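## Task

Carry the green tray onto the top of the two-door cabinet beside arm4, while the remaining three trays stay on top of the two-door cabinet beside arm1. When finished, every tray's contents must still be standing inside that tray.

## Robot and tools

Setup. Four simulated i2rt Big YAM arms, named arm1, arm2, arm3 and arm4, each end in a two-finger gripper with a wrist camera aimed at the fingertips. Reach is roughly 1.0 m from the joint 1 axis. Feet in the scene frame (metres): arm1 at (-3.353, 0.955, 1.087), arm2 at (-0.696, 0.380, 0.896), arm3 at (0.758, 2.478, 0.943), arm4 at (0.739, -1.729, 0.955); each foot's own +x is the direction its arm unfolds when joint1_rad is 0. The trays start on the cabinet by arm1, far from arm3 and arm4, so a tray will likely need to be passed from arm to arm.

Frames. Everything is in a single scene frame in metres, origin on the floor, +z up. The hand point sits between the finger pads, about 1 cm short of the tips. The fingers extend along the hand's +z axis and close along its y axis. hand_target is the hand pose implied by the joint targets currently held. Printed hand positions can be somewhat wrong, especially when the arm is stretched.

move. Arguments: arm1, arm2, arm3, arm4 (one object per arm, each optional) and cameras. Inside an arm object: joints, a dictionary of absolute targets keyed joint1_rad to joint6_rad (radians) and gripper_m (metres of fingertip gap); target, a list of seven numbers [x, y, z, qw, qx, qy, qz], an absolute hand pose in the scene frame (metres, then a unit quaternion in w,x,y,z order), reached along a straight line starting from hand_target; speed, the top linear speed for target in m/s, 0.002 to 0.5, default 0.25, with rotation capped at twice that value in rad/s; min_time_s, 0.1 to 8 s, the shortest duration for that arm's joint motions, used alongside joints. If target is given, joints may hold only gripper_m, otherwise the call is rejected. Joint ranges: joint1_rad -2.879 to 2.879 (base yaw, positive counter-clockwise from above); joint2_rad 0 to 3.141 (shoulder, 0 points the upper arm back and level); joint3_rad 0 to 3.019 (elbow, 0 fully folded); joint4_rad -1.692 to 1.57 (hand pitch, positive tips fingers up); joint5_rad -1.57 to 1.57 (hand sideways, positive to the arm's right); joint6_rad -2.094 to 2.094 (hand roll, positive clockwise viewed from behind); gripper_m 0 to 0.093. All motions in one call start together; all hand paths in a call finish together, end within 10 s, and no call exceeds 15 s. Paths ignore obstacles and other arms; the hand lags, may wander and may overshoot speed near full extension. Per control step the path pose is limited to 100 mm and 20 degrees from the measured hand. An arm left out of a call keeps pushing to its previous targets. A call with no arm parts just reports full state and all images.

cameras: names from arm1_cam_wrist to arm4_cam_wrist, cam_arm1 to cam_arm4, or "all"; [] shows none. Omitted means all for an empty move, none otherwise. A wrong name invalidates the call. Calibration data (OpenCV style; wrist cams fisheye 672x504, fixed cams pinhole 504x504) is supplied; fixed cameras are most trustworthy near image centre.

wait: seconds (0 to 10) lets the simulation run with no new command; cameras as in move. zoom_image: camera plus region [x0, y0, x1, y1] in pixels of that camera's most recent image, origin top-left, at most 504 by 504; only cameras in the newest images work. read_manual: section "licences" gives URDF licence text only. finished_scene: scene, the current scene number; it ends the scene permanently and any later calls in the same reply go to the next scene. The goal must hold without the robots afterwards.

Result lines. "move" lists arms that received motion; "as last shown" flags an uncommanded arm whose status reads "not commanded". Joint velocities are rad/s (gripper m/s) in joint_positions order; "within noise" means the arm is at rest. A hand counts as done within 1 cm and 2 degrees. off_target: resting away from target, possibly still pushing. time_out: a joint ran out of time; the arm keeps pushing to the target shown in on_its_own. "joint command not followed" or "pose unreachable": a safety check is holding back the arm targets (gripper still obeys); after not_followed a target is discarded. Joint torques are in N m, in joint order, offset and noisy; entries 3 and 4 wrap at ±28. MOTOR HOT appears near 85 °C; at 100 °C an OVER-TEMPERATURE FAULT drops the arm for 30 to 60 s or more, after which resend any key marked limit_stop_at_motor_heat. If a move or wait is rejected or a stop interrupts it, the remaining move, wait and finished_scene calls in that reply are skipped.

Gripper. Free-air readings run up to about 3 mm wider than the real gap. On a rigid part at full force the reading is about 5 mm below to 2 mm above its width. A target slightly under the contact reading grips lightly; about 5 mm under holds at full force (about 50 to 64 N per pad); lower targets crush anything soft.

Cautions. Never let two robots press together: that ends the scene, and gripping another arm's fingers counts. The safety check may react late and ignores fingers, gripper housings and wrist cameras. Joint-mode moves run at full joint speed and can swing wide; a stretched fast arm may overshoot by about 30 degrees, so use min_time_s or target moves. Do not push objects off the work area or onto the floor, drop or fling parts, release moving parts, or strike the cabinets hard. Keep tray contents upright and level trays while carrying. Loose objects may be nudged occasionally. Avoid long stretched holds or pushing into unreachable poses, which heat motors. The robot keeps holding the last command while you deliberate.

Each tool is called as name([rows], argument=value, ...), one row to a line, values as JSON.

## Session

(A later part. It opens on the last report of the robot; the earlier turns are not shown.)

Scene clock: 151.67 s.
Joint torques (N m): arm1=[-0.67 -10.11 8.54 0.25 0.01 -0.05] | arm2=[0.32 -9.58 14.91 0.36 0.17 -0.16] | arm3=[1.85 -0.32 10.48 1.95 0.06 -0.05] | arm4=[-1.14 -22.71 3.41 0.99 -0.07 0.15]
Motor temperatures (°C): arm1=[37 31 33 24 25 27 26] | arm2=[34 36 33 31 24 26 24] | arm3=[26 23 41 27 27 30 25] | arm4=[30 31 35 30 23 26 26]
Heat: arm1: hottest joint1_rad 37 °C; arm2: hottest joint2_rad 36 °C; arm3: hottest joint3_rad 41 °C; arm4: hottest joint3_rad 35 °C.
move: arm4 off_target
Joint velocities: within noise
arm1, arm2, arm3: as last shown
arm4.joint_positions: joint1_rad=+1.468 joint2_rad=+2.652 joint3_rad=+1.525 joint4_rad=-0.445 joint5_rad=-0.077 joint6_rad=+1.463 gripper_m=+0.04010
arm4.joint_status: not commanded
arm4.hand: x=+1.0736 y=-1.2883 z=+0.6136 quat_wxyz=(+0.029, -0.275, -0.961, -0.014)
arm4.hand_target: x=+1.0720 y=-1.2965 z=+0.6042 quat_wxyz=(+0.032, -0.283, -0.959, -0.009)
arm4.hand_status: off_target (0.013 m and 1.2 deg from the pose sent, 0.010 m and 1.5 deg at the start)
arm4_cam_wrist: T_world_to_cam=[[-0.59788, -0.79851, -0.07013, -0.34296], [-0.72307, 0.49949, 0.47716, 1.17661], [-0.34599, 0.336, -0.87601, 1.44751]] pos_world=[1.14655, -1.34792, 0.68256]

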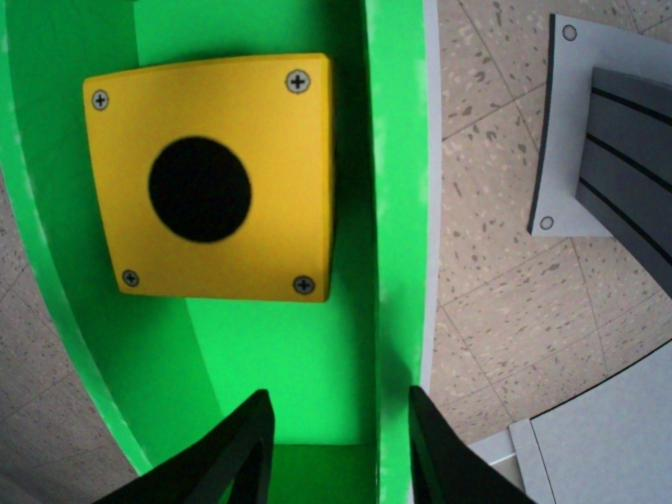

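move(arm4={"target": [1.066, -1.303, 0.665, -0.0315, 0.2832, 0.9585, 0.0093], "speed": 0.12})

move(arm4={"target": [1.070, -1.2955, 0.61, -0.0315, 0.2832, 0.9585, 0.0093], "speed": 0.12}, cameras=["arm4_cam_wrist"])

Scene clock: 153.43 s.
Joint torques (N m): arm1=[-0.97 -10.05 8.62 0.27 -0.02 -0.04] | arm2=[0.44 -9.76 14.94 0.31 0.17 -0.16] | arm3=[2.02 -0.21 10.52 1.92 0.07 -0.06] | arm4=[-1.2 -23.24 3.55 0.28 -0.06 0.14]
Motor temperatures (°C): arm1=[37 31 33 24 25 27 26] | arm2=[34 36 33 31 24 26 24] | arm3=[26 23 41 27 27 30 25] | arm4=[30 31 35 30 23 26 26]
Heat: arm1: hottest joint1_rad 37 °C; arm2: hottest joint2_rad 36 °C; arm3: hottest joint3_rad 41 °C; arm4: hottest joint3_rad 35 °C.
move: arm4 done
Joint velocities: within noise
arm1, arm2, arm3: as last shown
arm4.joint_positions: joint1_rad=+1.468 joint2_rad=+2.512 joint3_rad=+1.411 joint4_rad=-0.465 joint5_rad=-0.077 joint6_rad=+1.463 gripper_m=+0.04010
arm4.joint_status: not commanded
arm4.hand: x=+1.0669 y=-1.2956 z=+0.6679 quat_wxyz=(+0.027, -0.274, -0.961, -0.017)
arm4.hand_target: x=+1.0659 y=-1.3029 z=+0.6650 quat_wxyz=(+0.032, -0.283, -0.959, -0.009)
arm4.hand_status: done (0.008 m and 1.4 deg from the pose sent, 0.054 m and 1.2 deg at the start)
pictures: none

Scene clock: 154.80 s.
Joint torques (N m): arm1=[-0.38 -9.7 8.51 0.31 0 -0.03] | arm2=[0.44 -9.7 14.97 0.39 0.17 -0.16] | arm3=[2.02 -0.5 10.54 1.95 0.07 -0.06] | arm4=[-0.91 -23 5.19 0.84 -0.06 0.17]
Motor temperatures (°C): arm1=[37 31 33 24 25 27 26] | arm2=[34 36 34 31 24 26 24] | arm3=[26 23 41 27 27 30 25] | arm4=[30 31 35 30 23 26 26]
Heat: arm1: hottest joint1_rad 37 °C; arm2: hottest joint2_rad 36 °C; arm3: hottest joint3_rad 41 °C; arm4: hottest joint3_rad 35 °C.
move: arm4 done
Joint velocities: within noise
arm1, arm2, arm3: as last shown
arm4.joint_positions: joint1_rad=+1.468 joint2_rad=+2.644 joint3_rad=+1.489 joint4_rad=-0.446 joint5_rad=-0.077 joint6_rad=+1.465 gripper_m=+0.04010
arm4.joint_status: not commanded
arm4.hand: x=+1.0627 y=-1.3022 z=+0.6122 quat_wxyz=(+0.034, -0.276, -0.961, +0.000)
arm4.hand_target: x=+1.0698 y=-1.2956 z=+0.6102 quat_wxyz=(+0.032, -0.283, -0.959, -0.009)
arm4.hand_status: done (0.010 m and 1.3 deg from the pose sent, 0.058 m and 1.4 deg at the start)
arm4_cam_wrist: T_world_to_cam=[[-0.60067, -0.79842, -0.0415, -0.37512], [-0.71347, 0.5119, 0.47846, 1.18152], [-0.36077, 0.31701, -0.87713, 1.43882]] pos_world=[1.13673, -1.36044, 0.68115]

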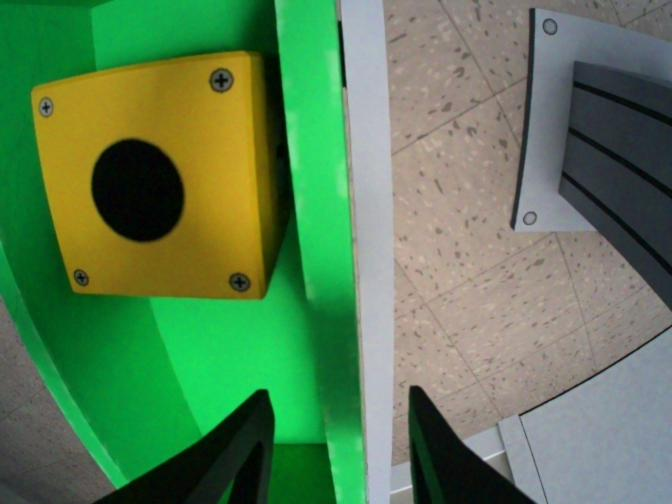

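move(arm4={"target": [1.0700, -1.2955, 0.587, -0.0315, 0.2832, 0.9585, 0.0093], "speed": 0.1, "joints": {"gripper_m": 0.035}}, cameras=["arm4_cam_wrist", "cam_arm4"])

zoom_image(camera="cam_arm4", region=[210, 340, 330, 430])

Scene clock: 156.40 s.
Joint torques (N m): arm1=[-0.56 -10.23 8.57 0.25 0 -0.07] | arm2=[0.38 -9.7 14.93 0.38 0.16 -0.17] | arm3=[1.73 -0.26 10.54 1.99 0.04 -0.06] | arm4=[-0.91 -22.53 5.2 0.87 -0.07 0.17]
Motor temperatures (°C): arm1=[37 31 33 24 25 27 26] | arm2=[34 36 34 31 24 26 24] | arm3=[26 23 41 27 27 30 25] | arm4=[30 32 35 30 23 26 26]
Heat: arm1: hottest joint1_rad 37 °C; arm2: hottest joint2_rad 36 °C; arm3: hottest joint3_rad 41 °C; arm4: hottest joint3_rad 35 °C.
move: arm4 done
Joint velocities: within noise
arm1, arm2, arm3: as last shown
arm4.joint_positions: joint1_rad=+1.468 joint2_rad=+2.693 joint3_rad=+1.526 joint4_rad=-0.429 joint5_rad=-0.077 joint6_rad=+1.465 gripper_m=+0.03510
arm4.joint_status: all done
arm4.hand: x=+1.0645 y=-1.3004 z=+0.5924 quat_wxyz=(+0.033, -0.276, -0.960, -0.003)
arm4.hand_target: x=+1.0699 y=-1.2956 z=+0.5873 quat_wxyz=(+0.032, -0.283, -0.959, -0.009)
arm4.hand_status: done (0.009 m and 1.1 deg from the pose sent, 0.027 m and 1.3 deg at the start)
arm4_cam_wrist: T_world_to_cam=[[-0.60115, -0.79781, -0.04605, -0.36941], [-0.71443, 0.51072, 0.47828, 1.19098], [-0.35806, 0.32042, -0.877, 1.42302]] pos_world=[1.13833, -1.35893, 0.66136]

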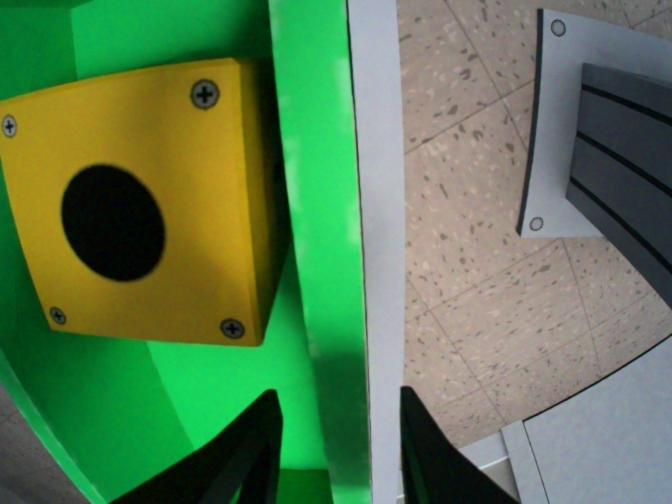

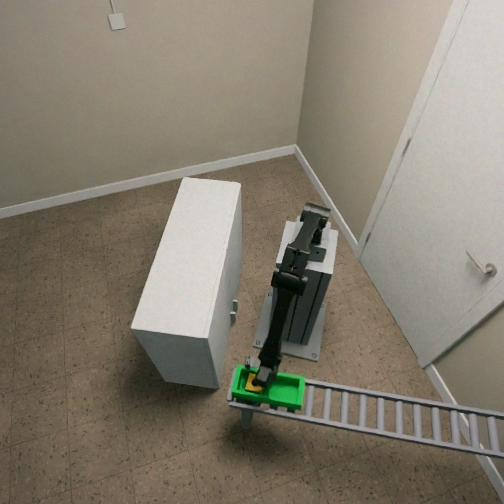

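Scaled by 4.200 from the camera's image (finer frame: 720x720).

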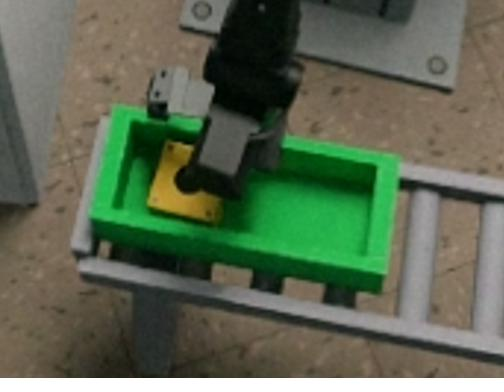

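move(arm4={"target": [1.0700, -1.2955, 0.577, -0.0315, 0.2832, 0.9585, 0.0093], "speed": 0.1})

move(arm4={"joints": {"gripper_m": 0.003}}, cameras=["arm4_cam_wrist"])

move(arm4={"target": [1.0700, -1.2955, 0.68, -0.0315, 0.2832, 0.9585, 0.0093], "speed": 0.1}, cameras=["arm4_cam_wrist", "cam_arm4"])

Scene clock: 157.90 s.
Joint torques (N m): arm1=[-0.91 -10.05 8.58 0.34 0 -0.07] | arm2=[0.32 -9.7 14.98 0.35 0.17 -0.16] | arm3=[1.73 -0.15 10.55 2.07 0.06 -0.06] | arm4=[-0.73 -22.3 5.35 0.94 -0.07 0.17]
Motor temperatures (°C): arm1=[37 31 33 24 25 27 26] | arm2=[34 36 34 31 24 26 23] | arm3=[26 23 41 27 27 30 25] | arm4=[30 32 35 30 23 26 26]
Heat: arm1: hottest joint1_rad 37 °C; arm2: hottest joint2_rad 36 °C; arm3: hottest joint3_rad 41 °C; arm4: hottest joint3_rad 35 °C.
move: arm4 done
Joint velocities: within noise
arm1, arm2, arm3: as last shown
arm4.joint_positions: joint1_rad=+1.468 joint2_rad=+2.713 joint3_rad=+1.542 joint4_rad=-0.423 joint5_rad=-0.077 joint6_rad=+1.466 gripper_m=+0.03510
arm4.joint_status: not commanded
arm4.hand: x=+1.0650 y=-1.2999 z=+0.5840 quat_wxyz=(+0.033, -0.277, -0.960, -0.003)
arm4.hand_target: x=+1.0698 y=-1.2956 z=+0.5773 quat_wxyz=(+0.032, -0.283, -0.959, -0.009)
arm4.hand_status: done (0.010 m and 1.1 deg from the pose sent, 0.017 m and 1.1 deg at the start)
pictures: none

Scene clock: 158.53 s.
Joint torques (N m): arm1=[-1.14 -10.4 8.55 0.35 -0.02 -0.02] | arm2=[0.44 -9.64 14.94 0.35 0.15 -0.17] | arm3=[1.85 -0.44 10.48 2.02 0.06 -0.06] | arm4=[-0.73 -22.12 5.35 0.96 0.06 0.14]
Motor temperatures (°C): arm1=[37 31 33 24 25 27 26] | arm2=[34 36 34 31 24 26 23] | arm3=[26 23 41 27 27 30 25] | arm4=[30 32 35 30 23 26 26]
Heat: arm1: hottest joint1_rad 37 °C; arm2: hottest joint2_rad 36 °C; arm3: hottest joint3_rad 41 °C; arm4: hottest joint3_rad 35 °C.
move: arm4 off_target
Joint velocities: within noise
arm1.joint_positions: joint1_rad=+1.830 joint2_rad=+1.301 joint3_rad=+1.319 joint4_rad=-1.286 joint5_rad=+0.090 joint6_rad=-1.374 gripper_m=+0.04493
arm1.joint_status: not commanded
arm1.hand: x=-3.2956 y=+0.5202 z=+1.3768 quat_wxyz=(-0.010, +0.019, +0.987, -0.162)
arm1.hand_target: x=-3.2989 y=+0.5278 z=+1.3675 quat_wxyz=(-0.015, +0.017, +0.989, -0.146)
arm1.hand_status: not commanded
arm2: as last shown
arm3.joint_positions: joint1_rad=-0.331 joint2_rad=+0.647 joint3_rad=+1.368 joint4_rad=-1.341 joint5_rad=+0.187 joint6_rad=+0.489 gripper_m=+0.09396
arm3.joint_status: not commanded
arm3.hand: x=+1.0113 y=+2.4730 z=+1.4646 quat_wxyz=(-0.457, -0.206, -0.864, -0.057)
arm3.hand_target: x=+1.0096 y=+2.4728 z=+1.4771 quat_wxyz=(-0.469, -0.206, -0.857, -0.062)
arm3.hand_status: not commanded
arm4.joint_positions: joint1_rad=+1.468 joint2_rad=+2.712 joint3_rad=+1.542 joint4_rad=-0.425 joint5_rad=-0.080 joint6_rad=+1.468 gripper_m=+0.01083
arm4.joint_status: gripper_m off_target (ended at +0.01086, target +0.00300)
arm4.hand: x=+1.0647 y=-1.2997 z=+0.5844 quat_wxyz=(+0.034, -0.278, -0.960, -0.003)
arm4.hand_target: x=+1.0698 y=-1.2958 z=+0.5771 quat_wxyz=(+0.031, -0.283, -0.959, -0.009)
arm4.hand_status: not commanded
arm4_cam_wrist: T_world_to_cam=[[-0.60363, -0.79592, -0.04621, -0.36391], [-0.7121, 0.51218, 0.48019, 1.19286], [-0.35853, 0.32276, -0.87595, 1.41877]] pos_world=[1.13843, -1.35854, 0.65315]

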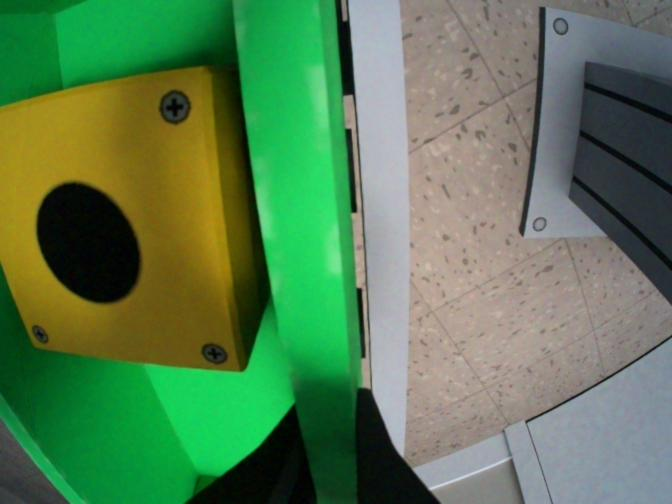

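Scene clock: 160.50 s.
Joint torques (N m): arm1=[-0.91 -9.99 8.65 0.44 -0.01 -0.05] | arm2=[0.38 -9.58 14.91 0.35 0.16 -0.16] | arm3=[1.85 -0.09 10.48 1.95 0.06 -0.06] | arm4=[-0.97 -27.4 3.96 0.31 0.11 0.11]
Motor temperatures (°C): arm1=[37 31 33 24 25 27 26] | arm2=[34 35 35 31 24 26 23] | arm3=[26 23 41 27 27 30 25] | arm4=[30 32 35 30 23 26 26]
Heat: arm1: hottest joint1_rad 37 °C; arm2: hottest joint2_rad 35 °C; arm3: hottest joint3_rad 41 °C; arm4: hottest joint3_rad 35 °C.
move: arm4 off_target
Joint velocities: within noise
arm1, arm3: as last shown
arm2.joint_positions: joint1_rad=+1.116 joint2_rad=+1.296 joint3_rad=+1.256 joint4_rad=-1.288 joint5_rad=+0.068 joint6_rad=+1.649 gripper_m=+0.04494
arm2.joint_status: not commanded
arm2.hand: x=-0.8814 y=+0.0009 z=+1.1589 quat_wxyz=(-0.119, -0.959, +0.252, +0.057)
arm2.hand_target: x=-0.8852 y=-0.0066 z=+1.1765 quat_wxyz=(-0.133, -0.957, +0.249, +0.059)
arm2.hand_status: not commanded
arm4.joint_positions: joint1_rad=+1.468 joint2_rad=+2.537 joint3_rad=+1.414 joint4_rad=-0.505 joint5_rad=-0.081 joint6_rad=+1.469 gripper_m=+0.01083
arm4.joint_status: not commanded
arm4.hand: x=+1.0551 y=-1.3098 z=+0.6560 quat_wxyz=(+0.041, -0.279, -0.959, +0.011)
arm4.hand_target: x=+1.0697 y=-1.2958 z=+0.6796 quat_wxyz=(+0.032, -0.283, -0.959, -0.009)
arm4.hand_status: off_target (0.032 m and 2.6 deg from the pose sent, 0.096 m and 1.0 deg at the start)
arm4_cam_wrist: T_world_to_cam=[[-0.60499, -0.7961, -0.01455, -0.39393], [-0.70162, 0.52438, 0.48244, 1.16037], [-0.37644, 0.30208, -0.87581, 1.47302]] pos_world=[1.13031, -1.36706, 0.72455]

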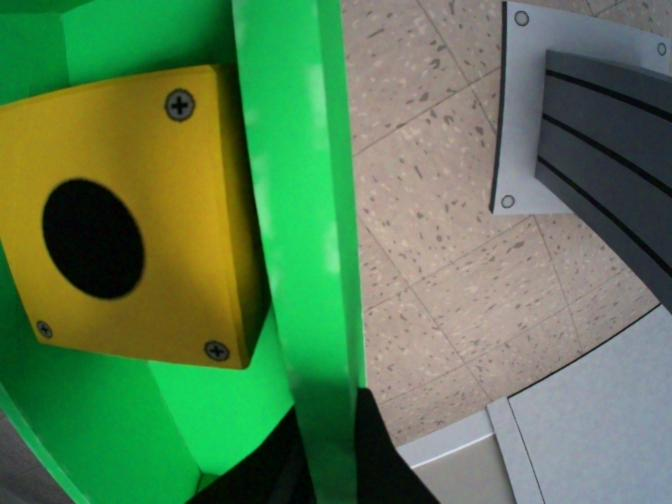

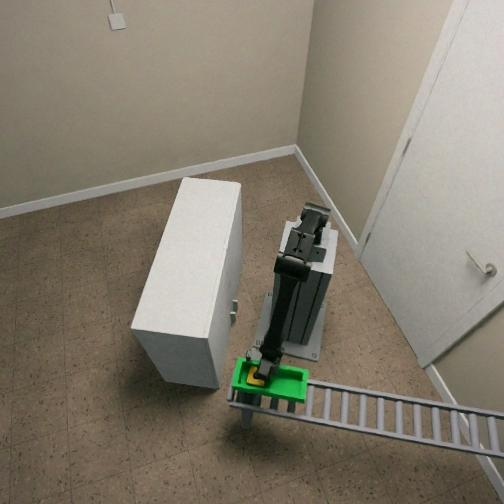

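move(arm4={"target": [1.0700, -1.2955, 1.07, -0.0, 0.2832, 0.9591, 0.0], "speed": 0.22})

move(arm4={"target": [1.237, -1.908, 1.07, 0, 0.84, 0.5424, 0], "speed": 0.22}, cameras=["arm4_cam_wrist", "cam_arm4"])

zoom_image(camera="cam_arm4", region=[110, 150, 330, 370])

Scene clock: 164.53 s.
Joint torques (N m): arm1=[-0.97 -10.05 8.65 0.34 -0.04 -0.05] | arm2=[0.44 -9.7 14.91 0.32 0.16 -0.16] | arm3=[1.73 0.03 10.56 1.98 0.05 -0.06] | arm4=[0.03 -22.89 13.87 0.12 0.32 0.19]
Motor temperatures (°C): arm1=[37 31 33 24 25 27 26] | arm2=[34 35 36 31 24 26 23] | arm3=[26 23 41 27 27 30 25] | arm4=[30 32 35 30 23 26 26]
Heat: arm1: hottest joint1_rad 37 °C; arm2: hottest joint3_rad 36 °C; arm3: hottest joint3_rad 41 °C; arm4: hottest joint3_rad 35 °C.
move: arm4 off_target
Joint velocities: within noise
arm1, arm2, arm3: as last shown
arm4.joint_positions: joint1_rad=+1.468 joint2_rad=+1.850 joint3_rad=+1.436 joint4_rad=-1.252 joint5_rad=-0.021 joint6_rad=+1.473 gripper_m=+0.01083
arm4.joint_status: not commanded
arm4.hand: x=+1.0544 y=-1.3192 z=+1.0326 quat_wxyz=(+0.020, -0.280, -0.959, +0.041)
arm4.hand_target: x=+1.0683 y=-1.2975 z=+1.0706 quat_wxyz=(+0.000, -0.283, -0.959, +0.000)
arm4.hand_status: off_target (0.047 m and 5.2 deg from the pose sent, 0.414 m and 4.9 deg at the start)
pictures: none

Scene clock: 168.57 s.
Joint torques (N m): arm1=[-0.85 -10.11 8.57 0.28 0 -0.06] | arm2=[0.26 -9.7 14.94 0.39 0.16 -0.16] | arm3=[1.85 -0.21 10.47 1.89 0.05 -0.04] | arm4=[0.26 -21.3 14.46 0.1 0.2 0.13]
Motor temperatures (°C): arm1=[37 31 33 24 25 27 26] | arm2=[34 35 36 31 24 26 23] | arm3=[26 23 41 27 27 30 25] | arm4=[30 32 35 29 23 26 26]
Heat: arm1: hottest joint1_rad 37 °C; arm2: hottest joint3_rad 36 °C; arm3: hottest joint3_rad 41 °C; arm4: hottest joint3_rad 35 °C.
move: arm4 off_target
Joint velocities: within noise
arm1, arm2, arm3: as last shown
arm4.joint_positions: joint1_rad=+0.210 joint2_rad=+1.817 joint3_rad=+1.377 joint4_rad=-1.236 joint5_rad=-0.004 joint6_rad=+1.637 gripper_m=+0.01083
arm4.joint_status: not commanded
arm4.hand: x=+1.2066 y=-1.9004 z=+1.0344 quat_wxyz=(+0.037, -0.838, -0.545, +0.025)
arm4.hand_target: x=+1.2344 y=-1.9070 z=+1.0708 quat_wxyz=(+0.000, -0.840, -0.542, -0.001)
arm4.hand_status: off_target (0.047 m and 5.1 deg from the pose sent, 0.618 m and 81.9 deg at the start)
arm4_cam_wrist: T_world_to_cam=[[-0.8776, 0.47877, 0.02441, 1.94444], [0.44493, 0.7945, 0.41329, 0.59509], [0.17848, 0.37356, -0.91027, 1.54186]] pos_world=[1.16648, -1.97971, 1.11011]

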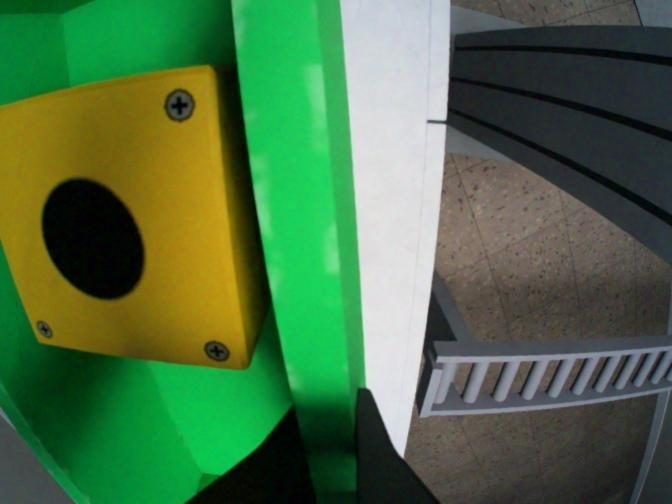

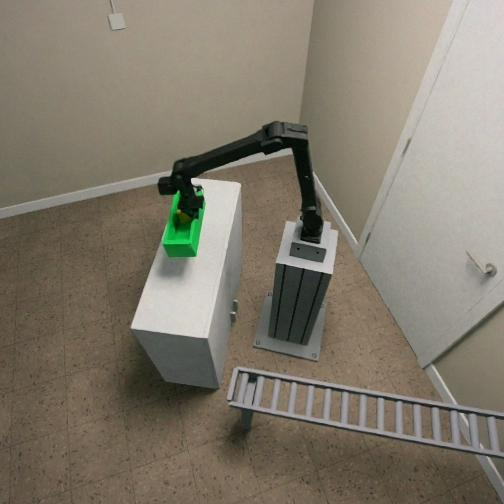

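Scaled by 2.291 from the camera's image (finer frame: 720x720).

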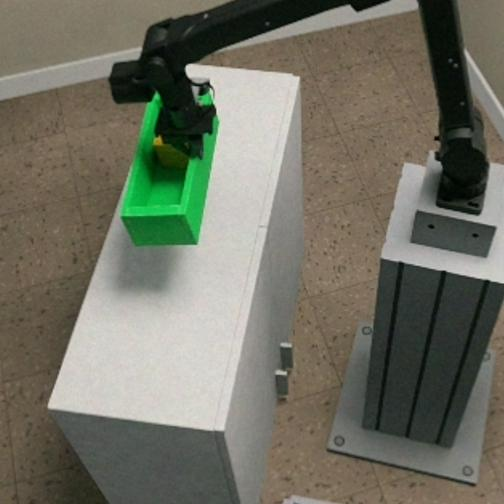

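move(arm4={"target": [1.207, -1.9, 0.905, 0.02, 0.84, 0.5424, 0.015], "speed": 0.15}, cameras=["cam_arm4"])

zoom_image(camera="cam_arm4", region=[130, 160, 270, 300])

Scene clock: 171.37 s.
Joint torques (N m): arm1=[-0.5 -9.93 8.58 0.27 -0.03 -0.07] | arm2=[0.38 -9.64 14.95 0.34 0.17 -0.16] | arm3=[1.85 -0.21 10.58 1.99 0.07 -0.06] | arm4=[-0.09 -21.71 7.1 1.2 0.26 0.13]
Motor temperatures (°C): arm1=[37 31 33 24 25 27 26] | arm2=[34 35 37 31 24 26 23] | arm3=[26 23 41 27 27 30 25] | arm4=[30 32 35 29 23 26 26]
Heat: arm1: hottest joint1_rad 37 °C; arm2: hottest joint3_rad 37 °C; arm3: hottest joint3_rad 41 °C; arm4: hottest joint3_rad 35 °C.
move: arm4 off_target
Joint velocities: within noise
arm1, arm2, arm3: as last shown
arm4.joint_positions: joint1_rad=+0.210 joint2_rad=+1.960 joint3_rad=+1.132 joint4_rad=-0.766 joint5_rad=-0.004 joint6_rad=+1.637 gripper_m=+0.01083
arm4.joint_status: not commanded
arm4.hand: x=+1.1913 y=-1.8947 z=+0.8881 quat_wxyz=(+0.004, -0.839, -0.545, +0.001)
arm4.hand_target: x=+1.2066 y=-1.8999 z=+0.9052 quat_wxyz=(-0.020, -0.840, -0.542, -0.015)
arm4.hand_status: off_target (0.024 m and 3.3 deg from the pose sent, 0.129 m and 8.0 deg at the start)

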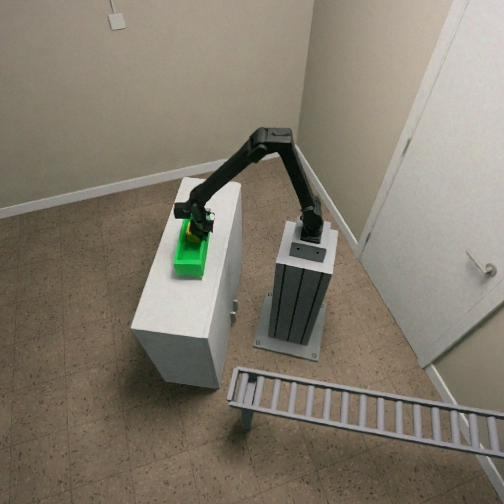

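Scaled by 3.600 from the camera's image (finer frame: 720x720).

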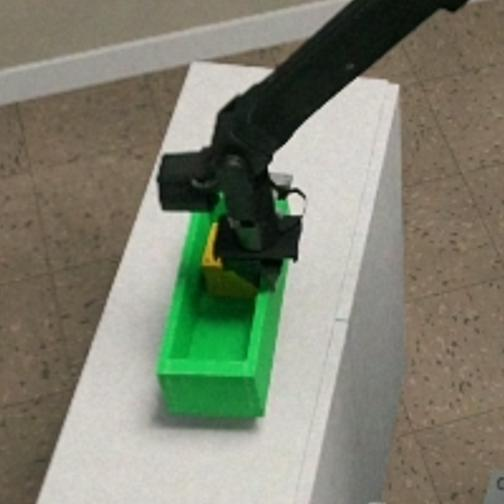

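move(arm4={"target": [1.204, -1.899, 0.875, 0.008, 0.84, 0.5424, 0.008], "speed": 0.06}, cameras=["cam_arm4"])

zoom_image(camera="cam_arm4", region=[150, 200, 250, 300])

Scene clock: 172.87 s.
Joint torques (N m): arm1=[-1.08 -10.34 8.64 0.35 -0.02 -0.03] | arm2=[0.38 -9.76 14.93 0.36 0.16 -0.16] | arm3=[1.85 -0.15 10.43 2.02 0.05 -0.05] | arm4=[-0.09 -21.83 6.75 1.13 0.19 0.12]
Motor temperatures (°C): arm1=[37 31 33 24 25 27 26] | arm2=[34 35 37 31 24 26 23] | arm3=[26 23 41 27 27 30 25] | arm4=[30 32 35 29 23 26 26]
Heat: arm1: hottest joint1_rad 37 °C; arm2: hottest joint3_rad 37 °C; arm3: hottest joint3_rad 41 °C; arm4: hottest joint3_rad 35 °C.
move: arm4 off_target
Joint velocities: within noise
arm1, arm2, arm3: as last shown
arm4.joint_positions: joint1_rad=+0.210 joint2_rad=+2.021 joint3_rad=+1.132 joint4_rad=-0.729 joint5_rad=-0.006 joint6_rad=+1.637 gripper_m=+0.01083
arm4.joint_status: not commanded
arm4.hand: x=+1.1877 y=-1.8931 z=+0.8596 quat_wxyz=(+0.015, -0.838, -0.545, +0.007)
arm4.hand_target: x=+1.2036 y=-1.8989 z=+0.8753 quat_wxyz=(-0.008, -0.840, -0.542, -0.008)
arm4.hand_status: off_target (0.023 m and 3.2 deg from the pose sent, 0.019 m and 1.8 deg at the start)

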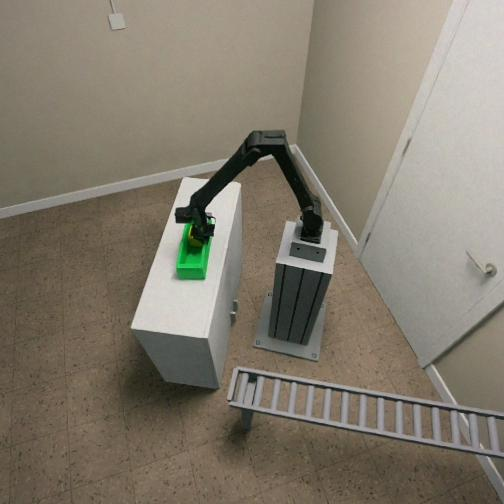

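Scaled by 5.040 from the camera's image (finer frame: 720x720).

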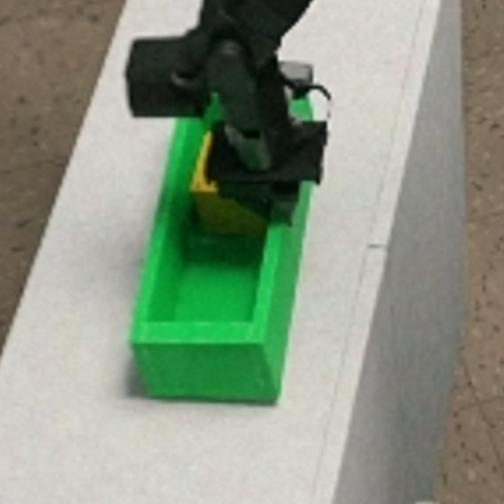

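move(arm4={"target": [1.205, -1.899, 0.853, 0.018, 0.84, 0.5424, 0.015], "speed": 0.06}, cameras=["cam_arm4"])

zoom_image(camera="cam_arm4", region=[150, 200, 250, 300])

Scene clock: 174.30 s.
Joint torques (N m): arm1=[-1.08 -9.99 8.68 0.34 -0.02 -0.06] | arm2=[0.38 -9.58 14.93 0.31 0.16 -0.15] | arm3=[1.55 -0.32 10.51 1.96 0.05 -0.04] | arm4=[-0.21 -20.25 5.76 1.29 0.04 0.12]
Motor temperatures (°C): arm1=[37 31 33 24 25 27 26] | arm2=[34 35 37 31 24 26 23] | arm3=[26 23 41 27 27 30 25] | arm4=[30 32 35 29 23 26 26]
Heat: arm1: hottest joint1_rad 37 °C; arm2: hottest joint3_rad 37 °C; arm3: hottest joint3_rad 41 °C; arm4: hottest joint3_rad 35 °C.
move: arm4 done
Joint velocities: within noise
arm1, arm2, arm3: as last shown
arm4.joint_positions: joint1_rad=+0.210 joint2_rad=+2.039 joint3_rad=+1.123 joint4_rad=-0.650 joint5_rad=-0.001 joint6_rad=+1.639 gripper_m=+0.01083
arm4.joint_status: not commanded
arm4.hand: x=+1.1971 y=-1.8974 z=+0.8487 quat_wxyz=(-0.007, -0.839, -0.544, -0.006)
arm4.hand_target: x=+1.2050 y=-1.8991 z=+0.8531 quat_wxyz=(-0.018, -0.840, -0.542, -0.015)
arm4.hand_status: done (0.009 m and 1.6 deg from the pose sent, 0.019 m and 4.6 deg at the start)

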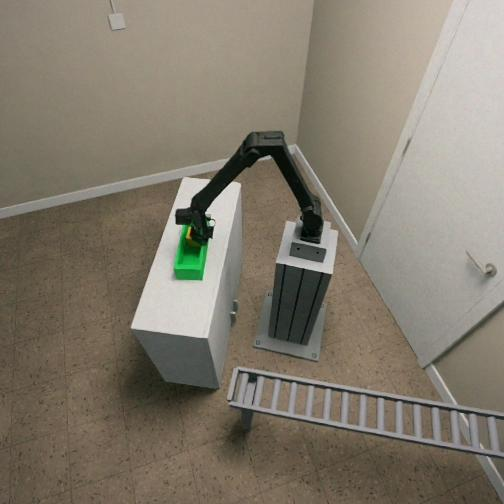

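Scaled by 5.040 from the camera's image (finer frame: 720x720).

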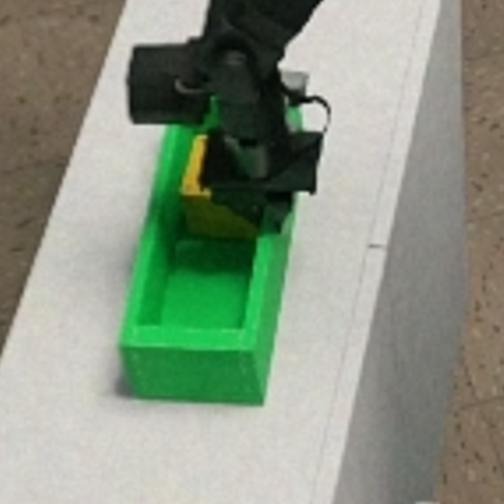

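move(arm4={"target": [1.203, -1.8985, 0.835, 0.008, 0.84, 0.5424, 0.007], "speed": 0.05}, cameras=["cam_arm4"])

zoom_image(camera="cam_arm4", region=[150, 200, 250, 300])

Scene clock: 175.57 s.
Joint torques (N m): arm1=[-1.03 -10.23 8.61 0.31 0 -0.05] | arm2=[0.44 -9.76 14.93 0.36 0.17 -0.16] | arm3=[1.61 -0.32 10.44 1.98 0.04 -0.06] | arm4=[-0.15 -16.62 6.8 1.28 0.07 0.12]
Motor temperatures (°C): arm1=[37 31 33 24 25 27 26] | arm2=[34 35 37 31 24 26 23] | arm3=[26 23 41 27 27 30 25] | arm4=[30 32 35 29 23 26 26]
Heat: arm1: hottest joint1_rad 37 °C; arm2: hottest joint3_rad 37 °C; arm3: hottest joint3_rad 41 °C; arm4: hottest joint3_rad 35 °C.
move: arm4 off_target
Joint velocities: within noise
arm1, arm2, arm3: as last shown
arm4.joint_positions: joint1_rad=+0.210 joint2_rad=+2.044 joint3_rad=+1.123 joint4_rad=-0.643 joint5_rad=-0.001 joint6_rad=+1.639 gripper_m=+0.01083
arm4.joint_status: not commanded
arm4.hand: x=+1.1976 y=-1.8976 z=+0.8466 quat_wxyz=(-0.008, -0.839, -0.544, -0.007)
arm4.hand_target: x=+1.2027 y=-1.8985 z=+0.8353 quat_wxyz=(-0.008, -0.840, -0.542, -0.007)
arm4.hand_status: off_target (0.013 m and 0.2 deg from the pose sent, 0.015 m and 0.3 deg at the start)

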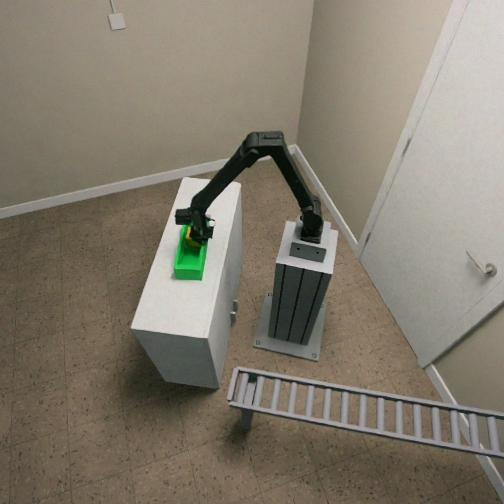

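Scaled by 5.040 from the camera's image (finer frame: 720x720).

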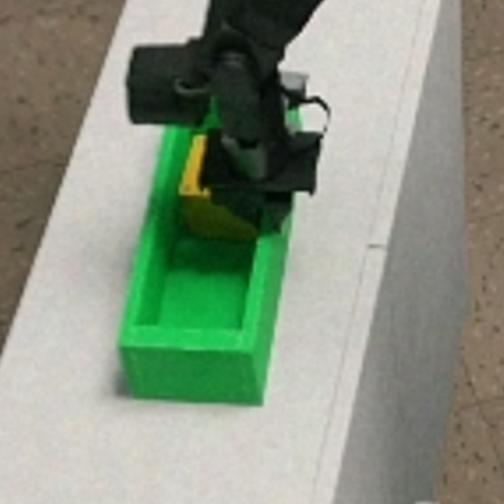

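move(arm4={"target": [1.2027, -1.8985, 0.843, 0.008, 0.84, 0.5424, 0.007], "speed": 0.05})

move(arm4={"joints": {"gripper_m": 0.032}})

move(arm4={"target": [1.205, -1.8985, 1.0, 0.008, 0.84, 0.5424, 0.007], "speed": 0.15}, cameras=["cam_arm4", "arm4_cam_wrist", "cam_arm1"])

zoom_image(camera="cam_arm4", region=[120, 170, 260, 310])

Scene clock: 177.03 s.
Joint torques (N m): arm1=[-0.79 -9.7 8.65 0.27 -0.03 -0.03] | arm2=[0.26 -9.7 14.93 0.35 0.16 -0.16] | arm3=[1.96 -0.32 10.51 1.98 0.06 -0.08] | arm4=[-0.15 -18.08 6.83 0.57 0.08 0.11]
Motor temperatures (°C): arm1=[37 31 33 24 25 27 26] | arm2=[34 35 37 31 24 26 23] | arm3=[26 23 41 27 27 30 25] | arm4=[30 32 35 29 23 26 26]
Heat: arm1: hottest joint1_rad 37 °C; arm2: hottest joint3_rad 37 °C; arm3: hottest joint3_rad 41 °C; arm4: hottest joint3_rad 35 °C.
move: arm4 done
Joint velocities: within noise
arm1.joint_positions: joint1_rad=+1.830 joint2_rad=+1.301 joint3_rad=+1.319 joint4_rad=-1.286 joint5_rad=+0.090 joint6_rad=-1.374 gripper_m=+0.04493
arm1.joint_status: not commanded
arm1.hand: x=-3.2956 y=+0.5202 z=+1.3768 quat_wxyz=(-0.010, +0.019, +0.987, -0.162)
arm1.hand_target: x=-3.2989 y=+0.5278 z=+1.3675 quat_wxyz=(-0.015, +0.017, +0.989, -0.146)
arm1.hand_status: not commanded
arm2: as last shown
arm3.joint_positions: joint1_rad=-0.331 joint2_rad=+0.647 joint3_rad=+1.368 joint4_rad=-1.341 joint5_rad=+0.187 joint6_rad=+0.489 gripper_m=+0.09396
arm3.joint_status: not commanded
arm3.hand: x=+1.0113 y=+2.4730 z=+1.4646 quat_wxyz=(-0.457, -0.206, -0.864, -0.057)
arm3.hand_target: x=+1.0096 y=+2.4728 z=+1.4771 quat_wxyz=(-0.469, -0.206, -0.857, -0.062)
arm3.hand_status: not commanded
arm4.joint_positions: joint1_rad=+0.210 joint2_rad=+2.044 joint3_rad=+1.123 joint4_rad=-0.643 joint5_rad=-0.001 joint6_rad=+1.639 gripper_m=+0.01083
arm4.joint_status: not commanded
arm4.hand: x=+1.1976 y=-1.8976 z=+0.8466 quat_wxyz=(-0.008, -0.839, -0.544, -0.007)
arm4.hand_target: x=+1.2027 y=-1.8986 z=+0.8431 quat_wxyz=(-0.008, -0.840, -0.542, -0.007)
arm4.hand_status: done (0.006 m and 0.2 deg from the pose sent, 0.006 m and 0.3 deg at the start)
pictures: none

Scene clock: 177.60 s.
Joint torques (N m): arm1=[-1.14 -9.88 8.55 0.21 0 -0.06] | arm2=[0.44 -9.82 14.94 0.36 0.15 -0.17] | arm3=[1.44 -0.21 10.47 1.99 0.05 -0.04] | arm4=[-0.21 -18.08 6.79 0.59 0.09 0.11]
Motor temperatures (°C): arm1=[37 31 33 24 25 27 26] | arm2=[34 35 37 31 24 26 23] | arm3=[26 23 41 27 27 30 25] | arm4=[30 32 35 29 23 26 26]
Heat: arm1: hottest joint1_rad 37 °C; arm2: hottest joint3_rad 37 °C; arm3: hottest joint3_rad 41 °C; arm4: hottest joint3_rad 35 °C.
move: arm4 done
Joint velocities: within noise
arm1, arm3: as last shown
arm2.joint_positions: joint1_rad=+1.116 joint2_rad=+1.296 joint3_rad=+1.256 joint4_rad=-1.288 joint5_rad=+0.068 joint6_rad=+1.649 gripper_m=+0.04494
arm2.joint_status: not commanded
arm2.hand: x=-0.8814 y=+0.0009 z=+1.1589 quat_wxyz=(-0.119, -0.959, +0.252, +0.057)
arm2.hand_target: x=-0.8852 y=-0.0066 z=+1.1765 quat_wxyz=(-0.133, -0.957, +0.249, +0.059)
arm2.hand_status: not commanded
arm4.joint_positions: joint1_rad=+0.210 joint2_rad=+2.044 joint3_rad=+1.123 joint4_rad=-0.643 joint5_rad=-0.001 joint6_rad=+1.639 gripper_m=+0.03182
arm4.joint_status: all done
arm4.hand: x=+1.1975 y=-1.8975 z=+0.8464 quat_wxyz=(-0.008, -0.839, -0.544, -0.007)
arm4.hand_target: x=+1.2026 y=-1.8986 z=+0.8430 quat_wxyz=(-0.008, -0.840, -0.542, -0.007)
arm4.hand_status: not commanded
pictures: none

Scene clock: 179.43 s.
Joint torques (N m): arm1=[-0.73 -9.99 8.55 0.29 0 -0.05] | arm2=[0.38 -9.58 14.95 0.38 0.17 -0.16] | arm3=[1.67 -0.21 10.5 1.99 0.05 -0.08] | arm4=[-0.03 -17.85 10.67 0.24 0.07 0.12]
Motor temperatures (°C): arm1=[37 31 33 24 25 27 26] | arm2=[34 35 38 31 24 26 23] | arm3=[26 23 41 27 27 30 25] | arm4=[30 32 35 29 23 26 26]
Heat: arm1: hottest joint1_rad 37 °C; arm2: hottest joint3_rad 38 °C; arm3: hottest joint3_rad 41 °C; arm4: hottest joint3_rad 35 °C.
move: arm4 off_target
Joint velocities: within noise
arm1, arm2, arm3: as last shown
arm4.joint_positions: joint1_rad=+0.210 joint2_rad=+1.786 joint3_rad=+1.198 joint4_rad=-1.005 joint5_rad=-0.001 joint6_rad=+1.639 gripper_m=+0.03192
arm4.joint_status: not commanded
arm4.hand: x=+1.1902 y=-1.8949 z=+0.9885 quat_wxyz=(+0.003, -0.839, -0.544, +0.001)
arm4.hand_target: x=+1.2045 y=-1.8984 z=+1.0001 quat_wxyz=(-0.008, -0.840, -0.542, -0.007)
arm4.hand_status: off_target (0.019 m and 1.6 deg from the pose sent, 0.154 m and 0.3 deg at the start)
pictures: arm4_cam_wrist, cam_arm1, cam_arm4
arm4_cam_wrist: T_world_to_cam=[[-0.87526, 0.48014, -0.05829, 2.01], [0.41444, 0.80665, 0.42136, 0.66838], [0.24933, 0.34464, -0.90502, 1.35652]] pos_world=[1.14404, -1.97174, 1.06321]

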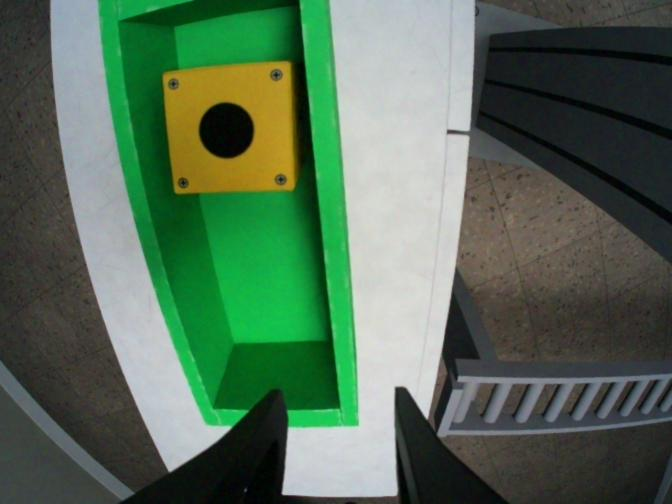

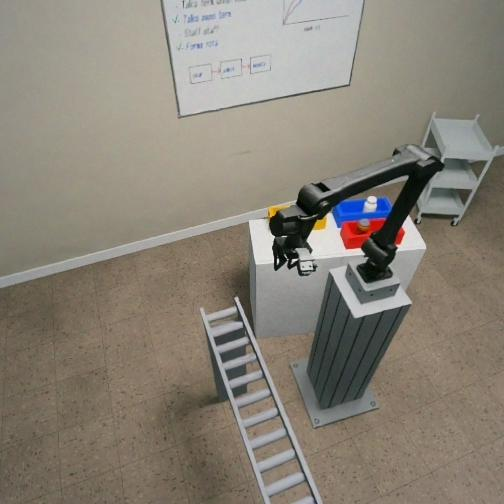

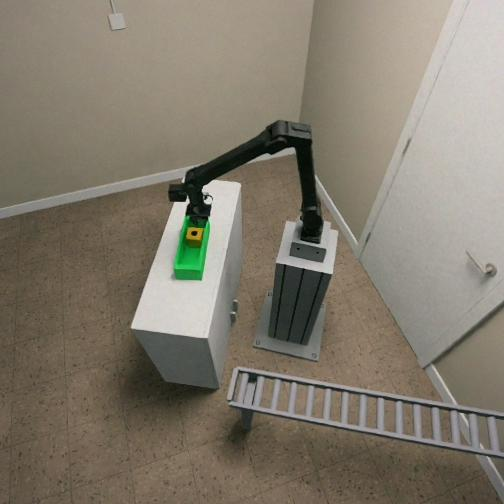

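Scaled by 3.600 from the camera's image (finer frame: 720x720).

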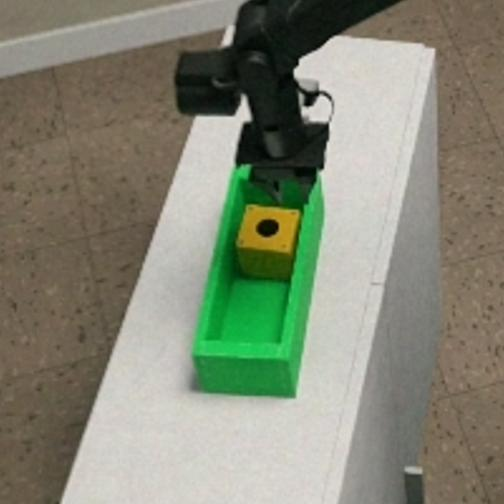

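zoom_image(camera="cam_arm1", region=[240, 180, 440, 330])

Scaled by 2.520 from the camera's image (finer frame: 720x720).

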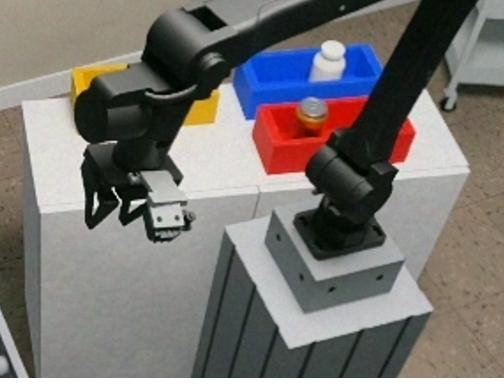

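finished_scene(scene=1)

The scene is finished: the task was done.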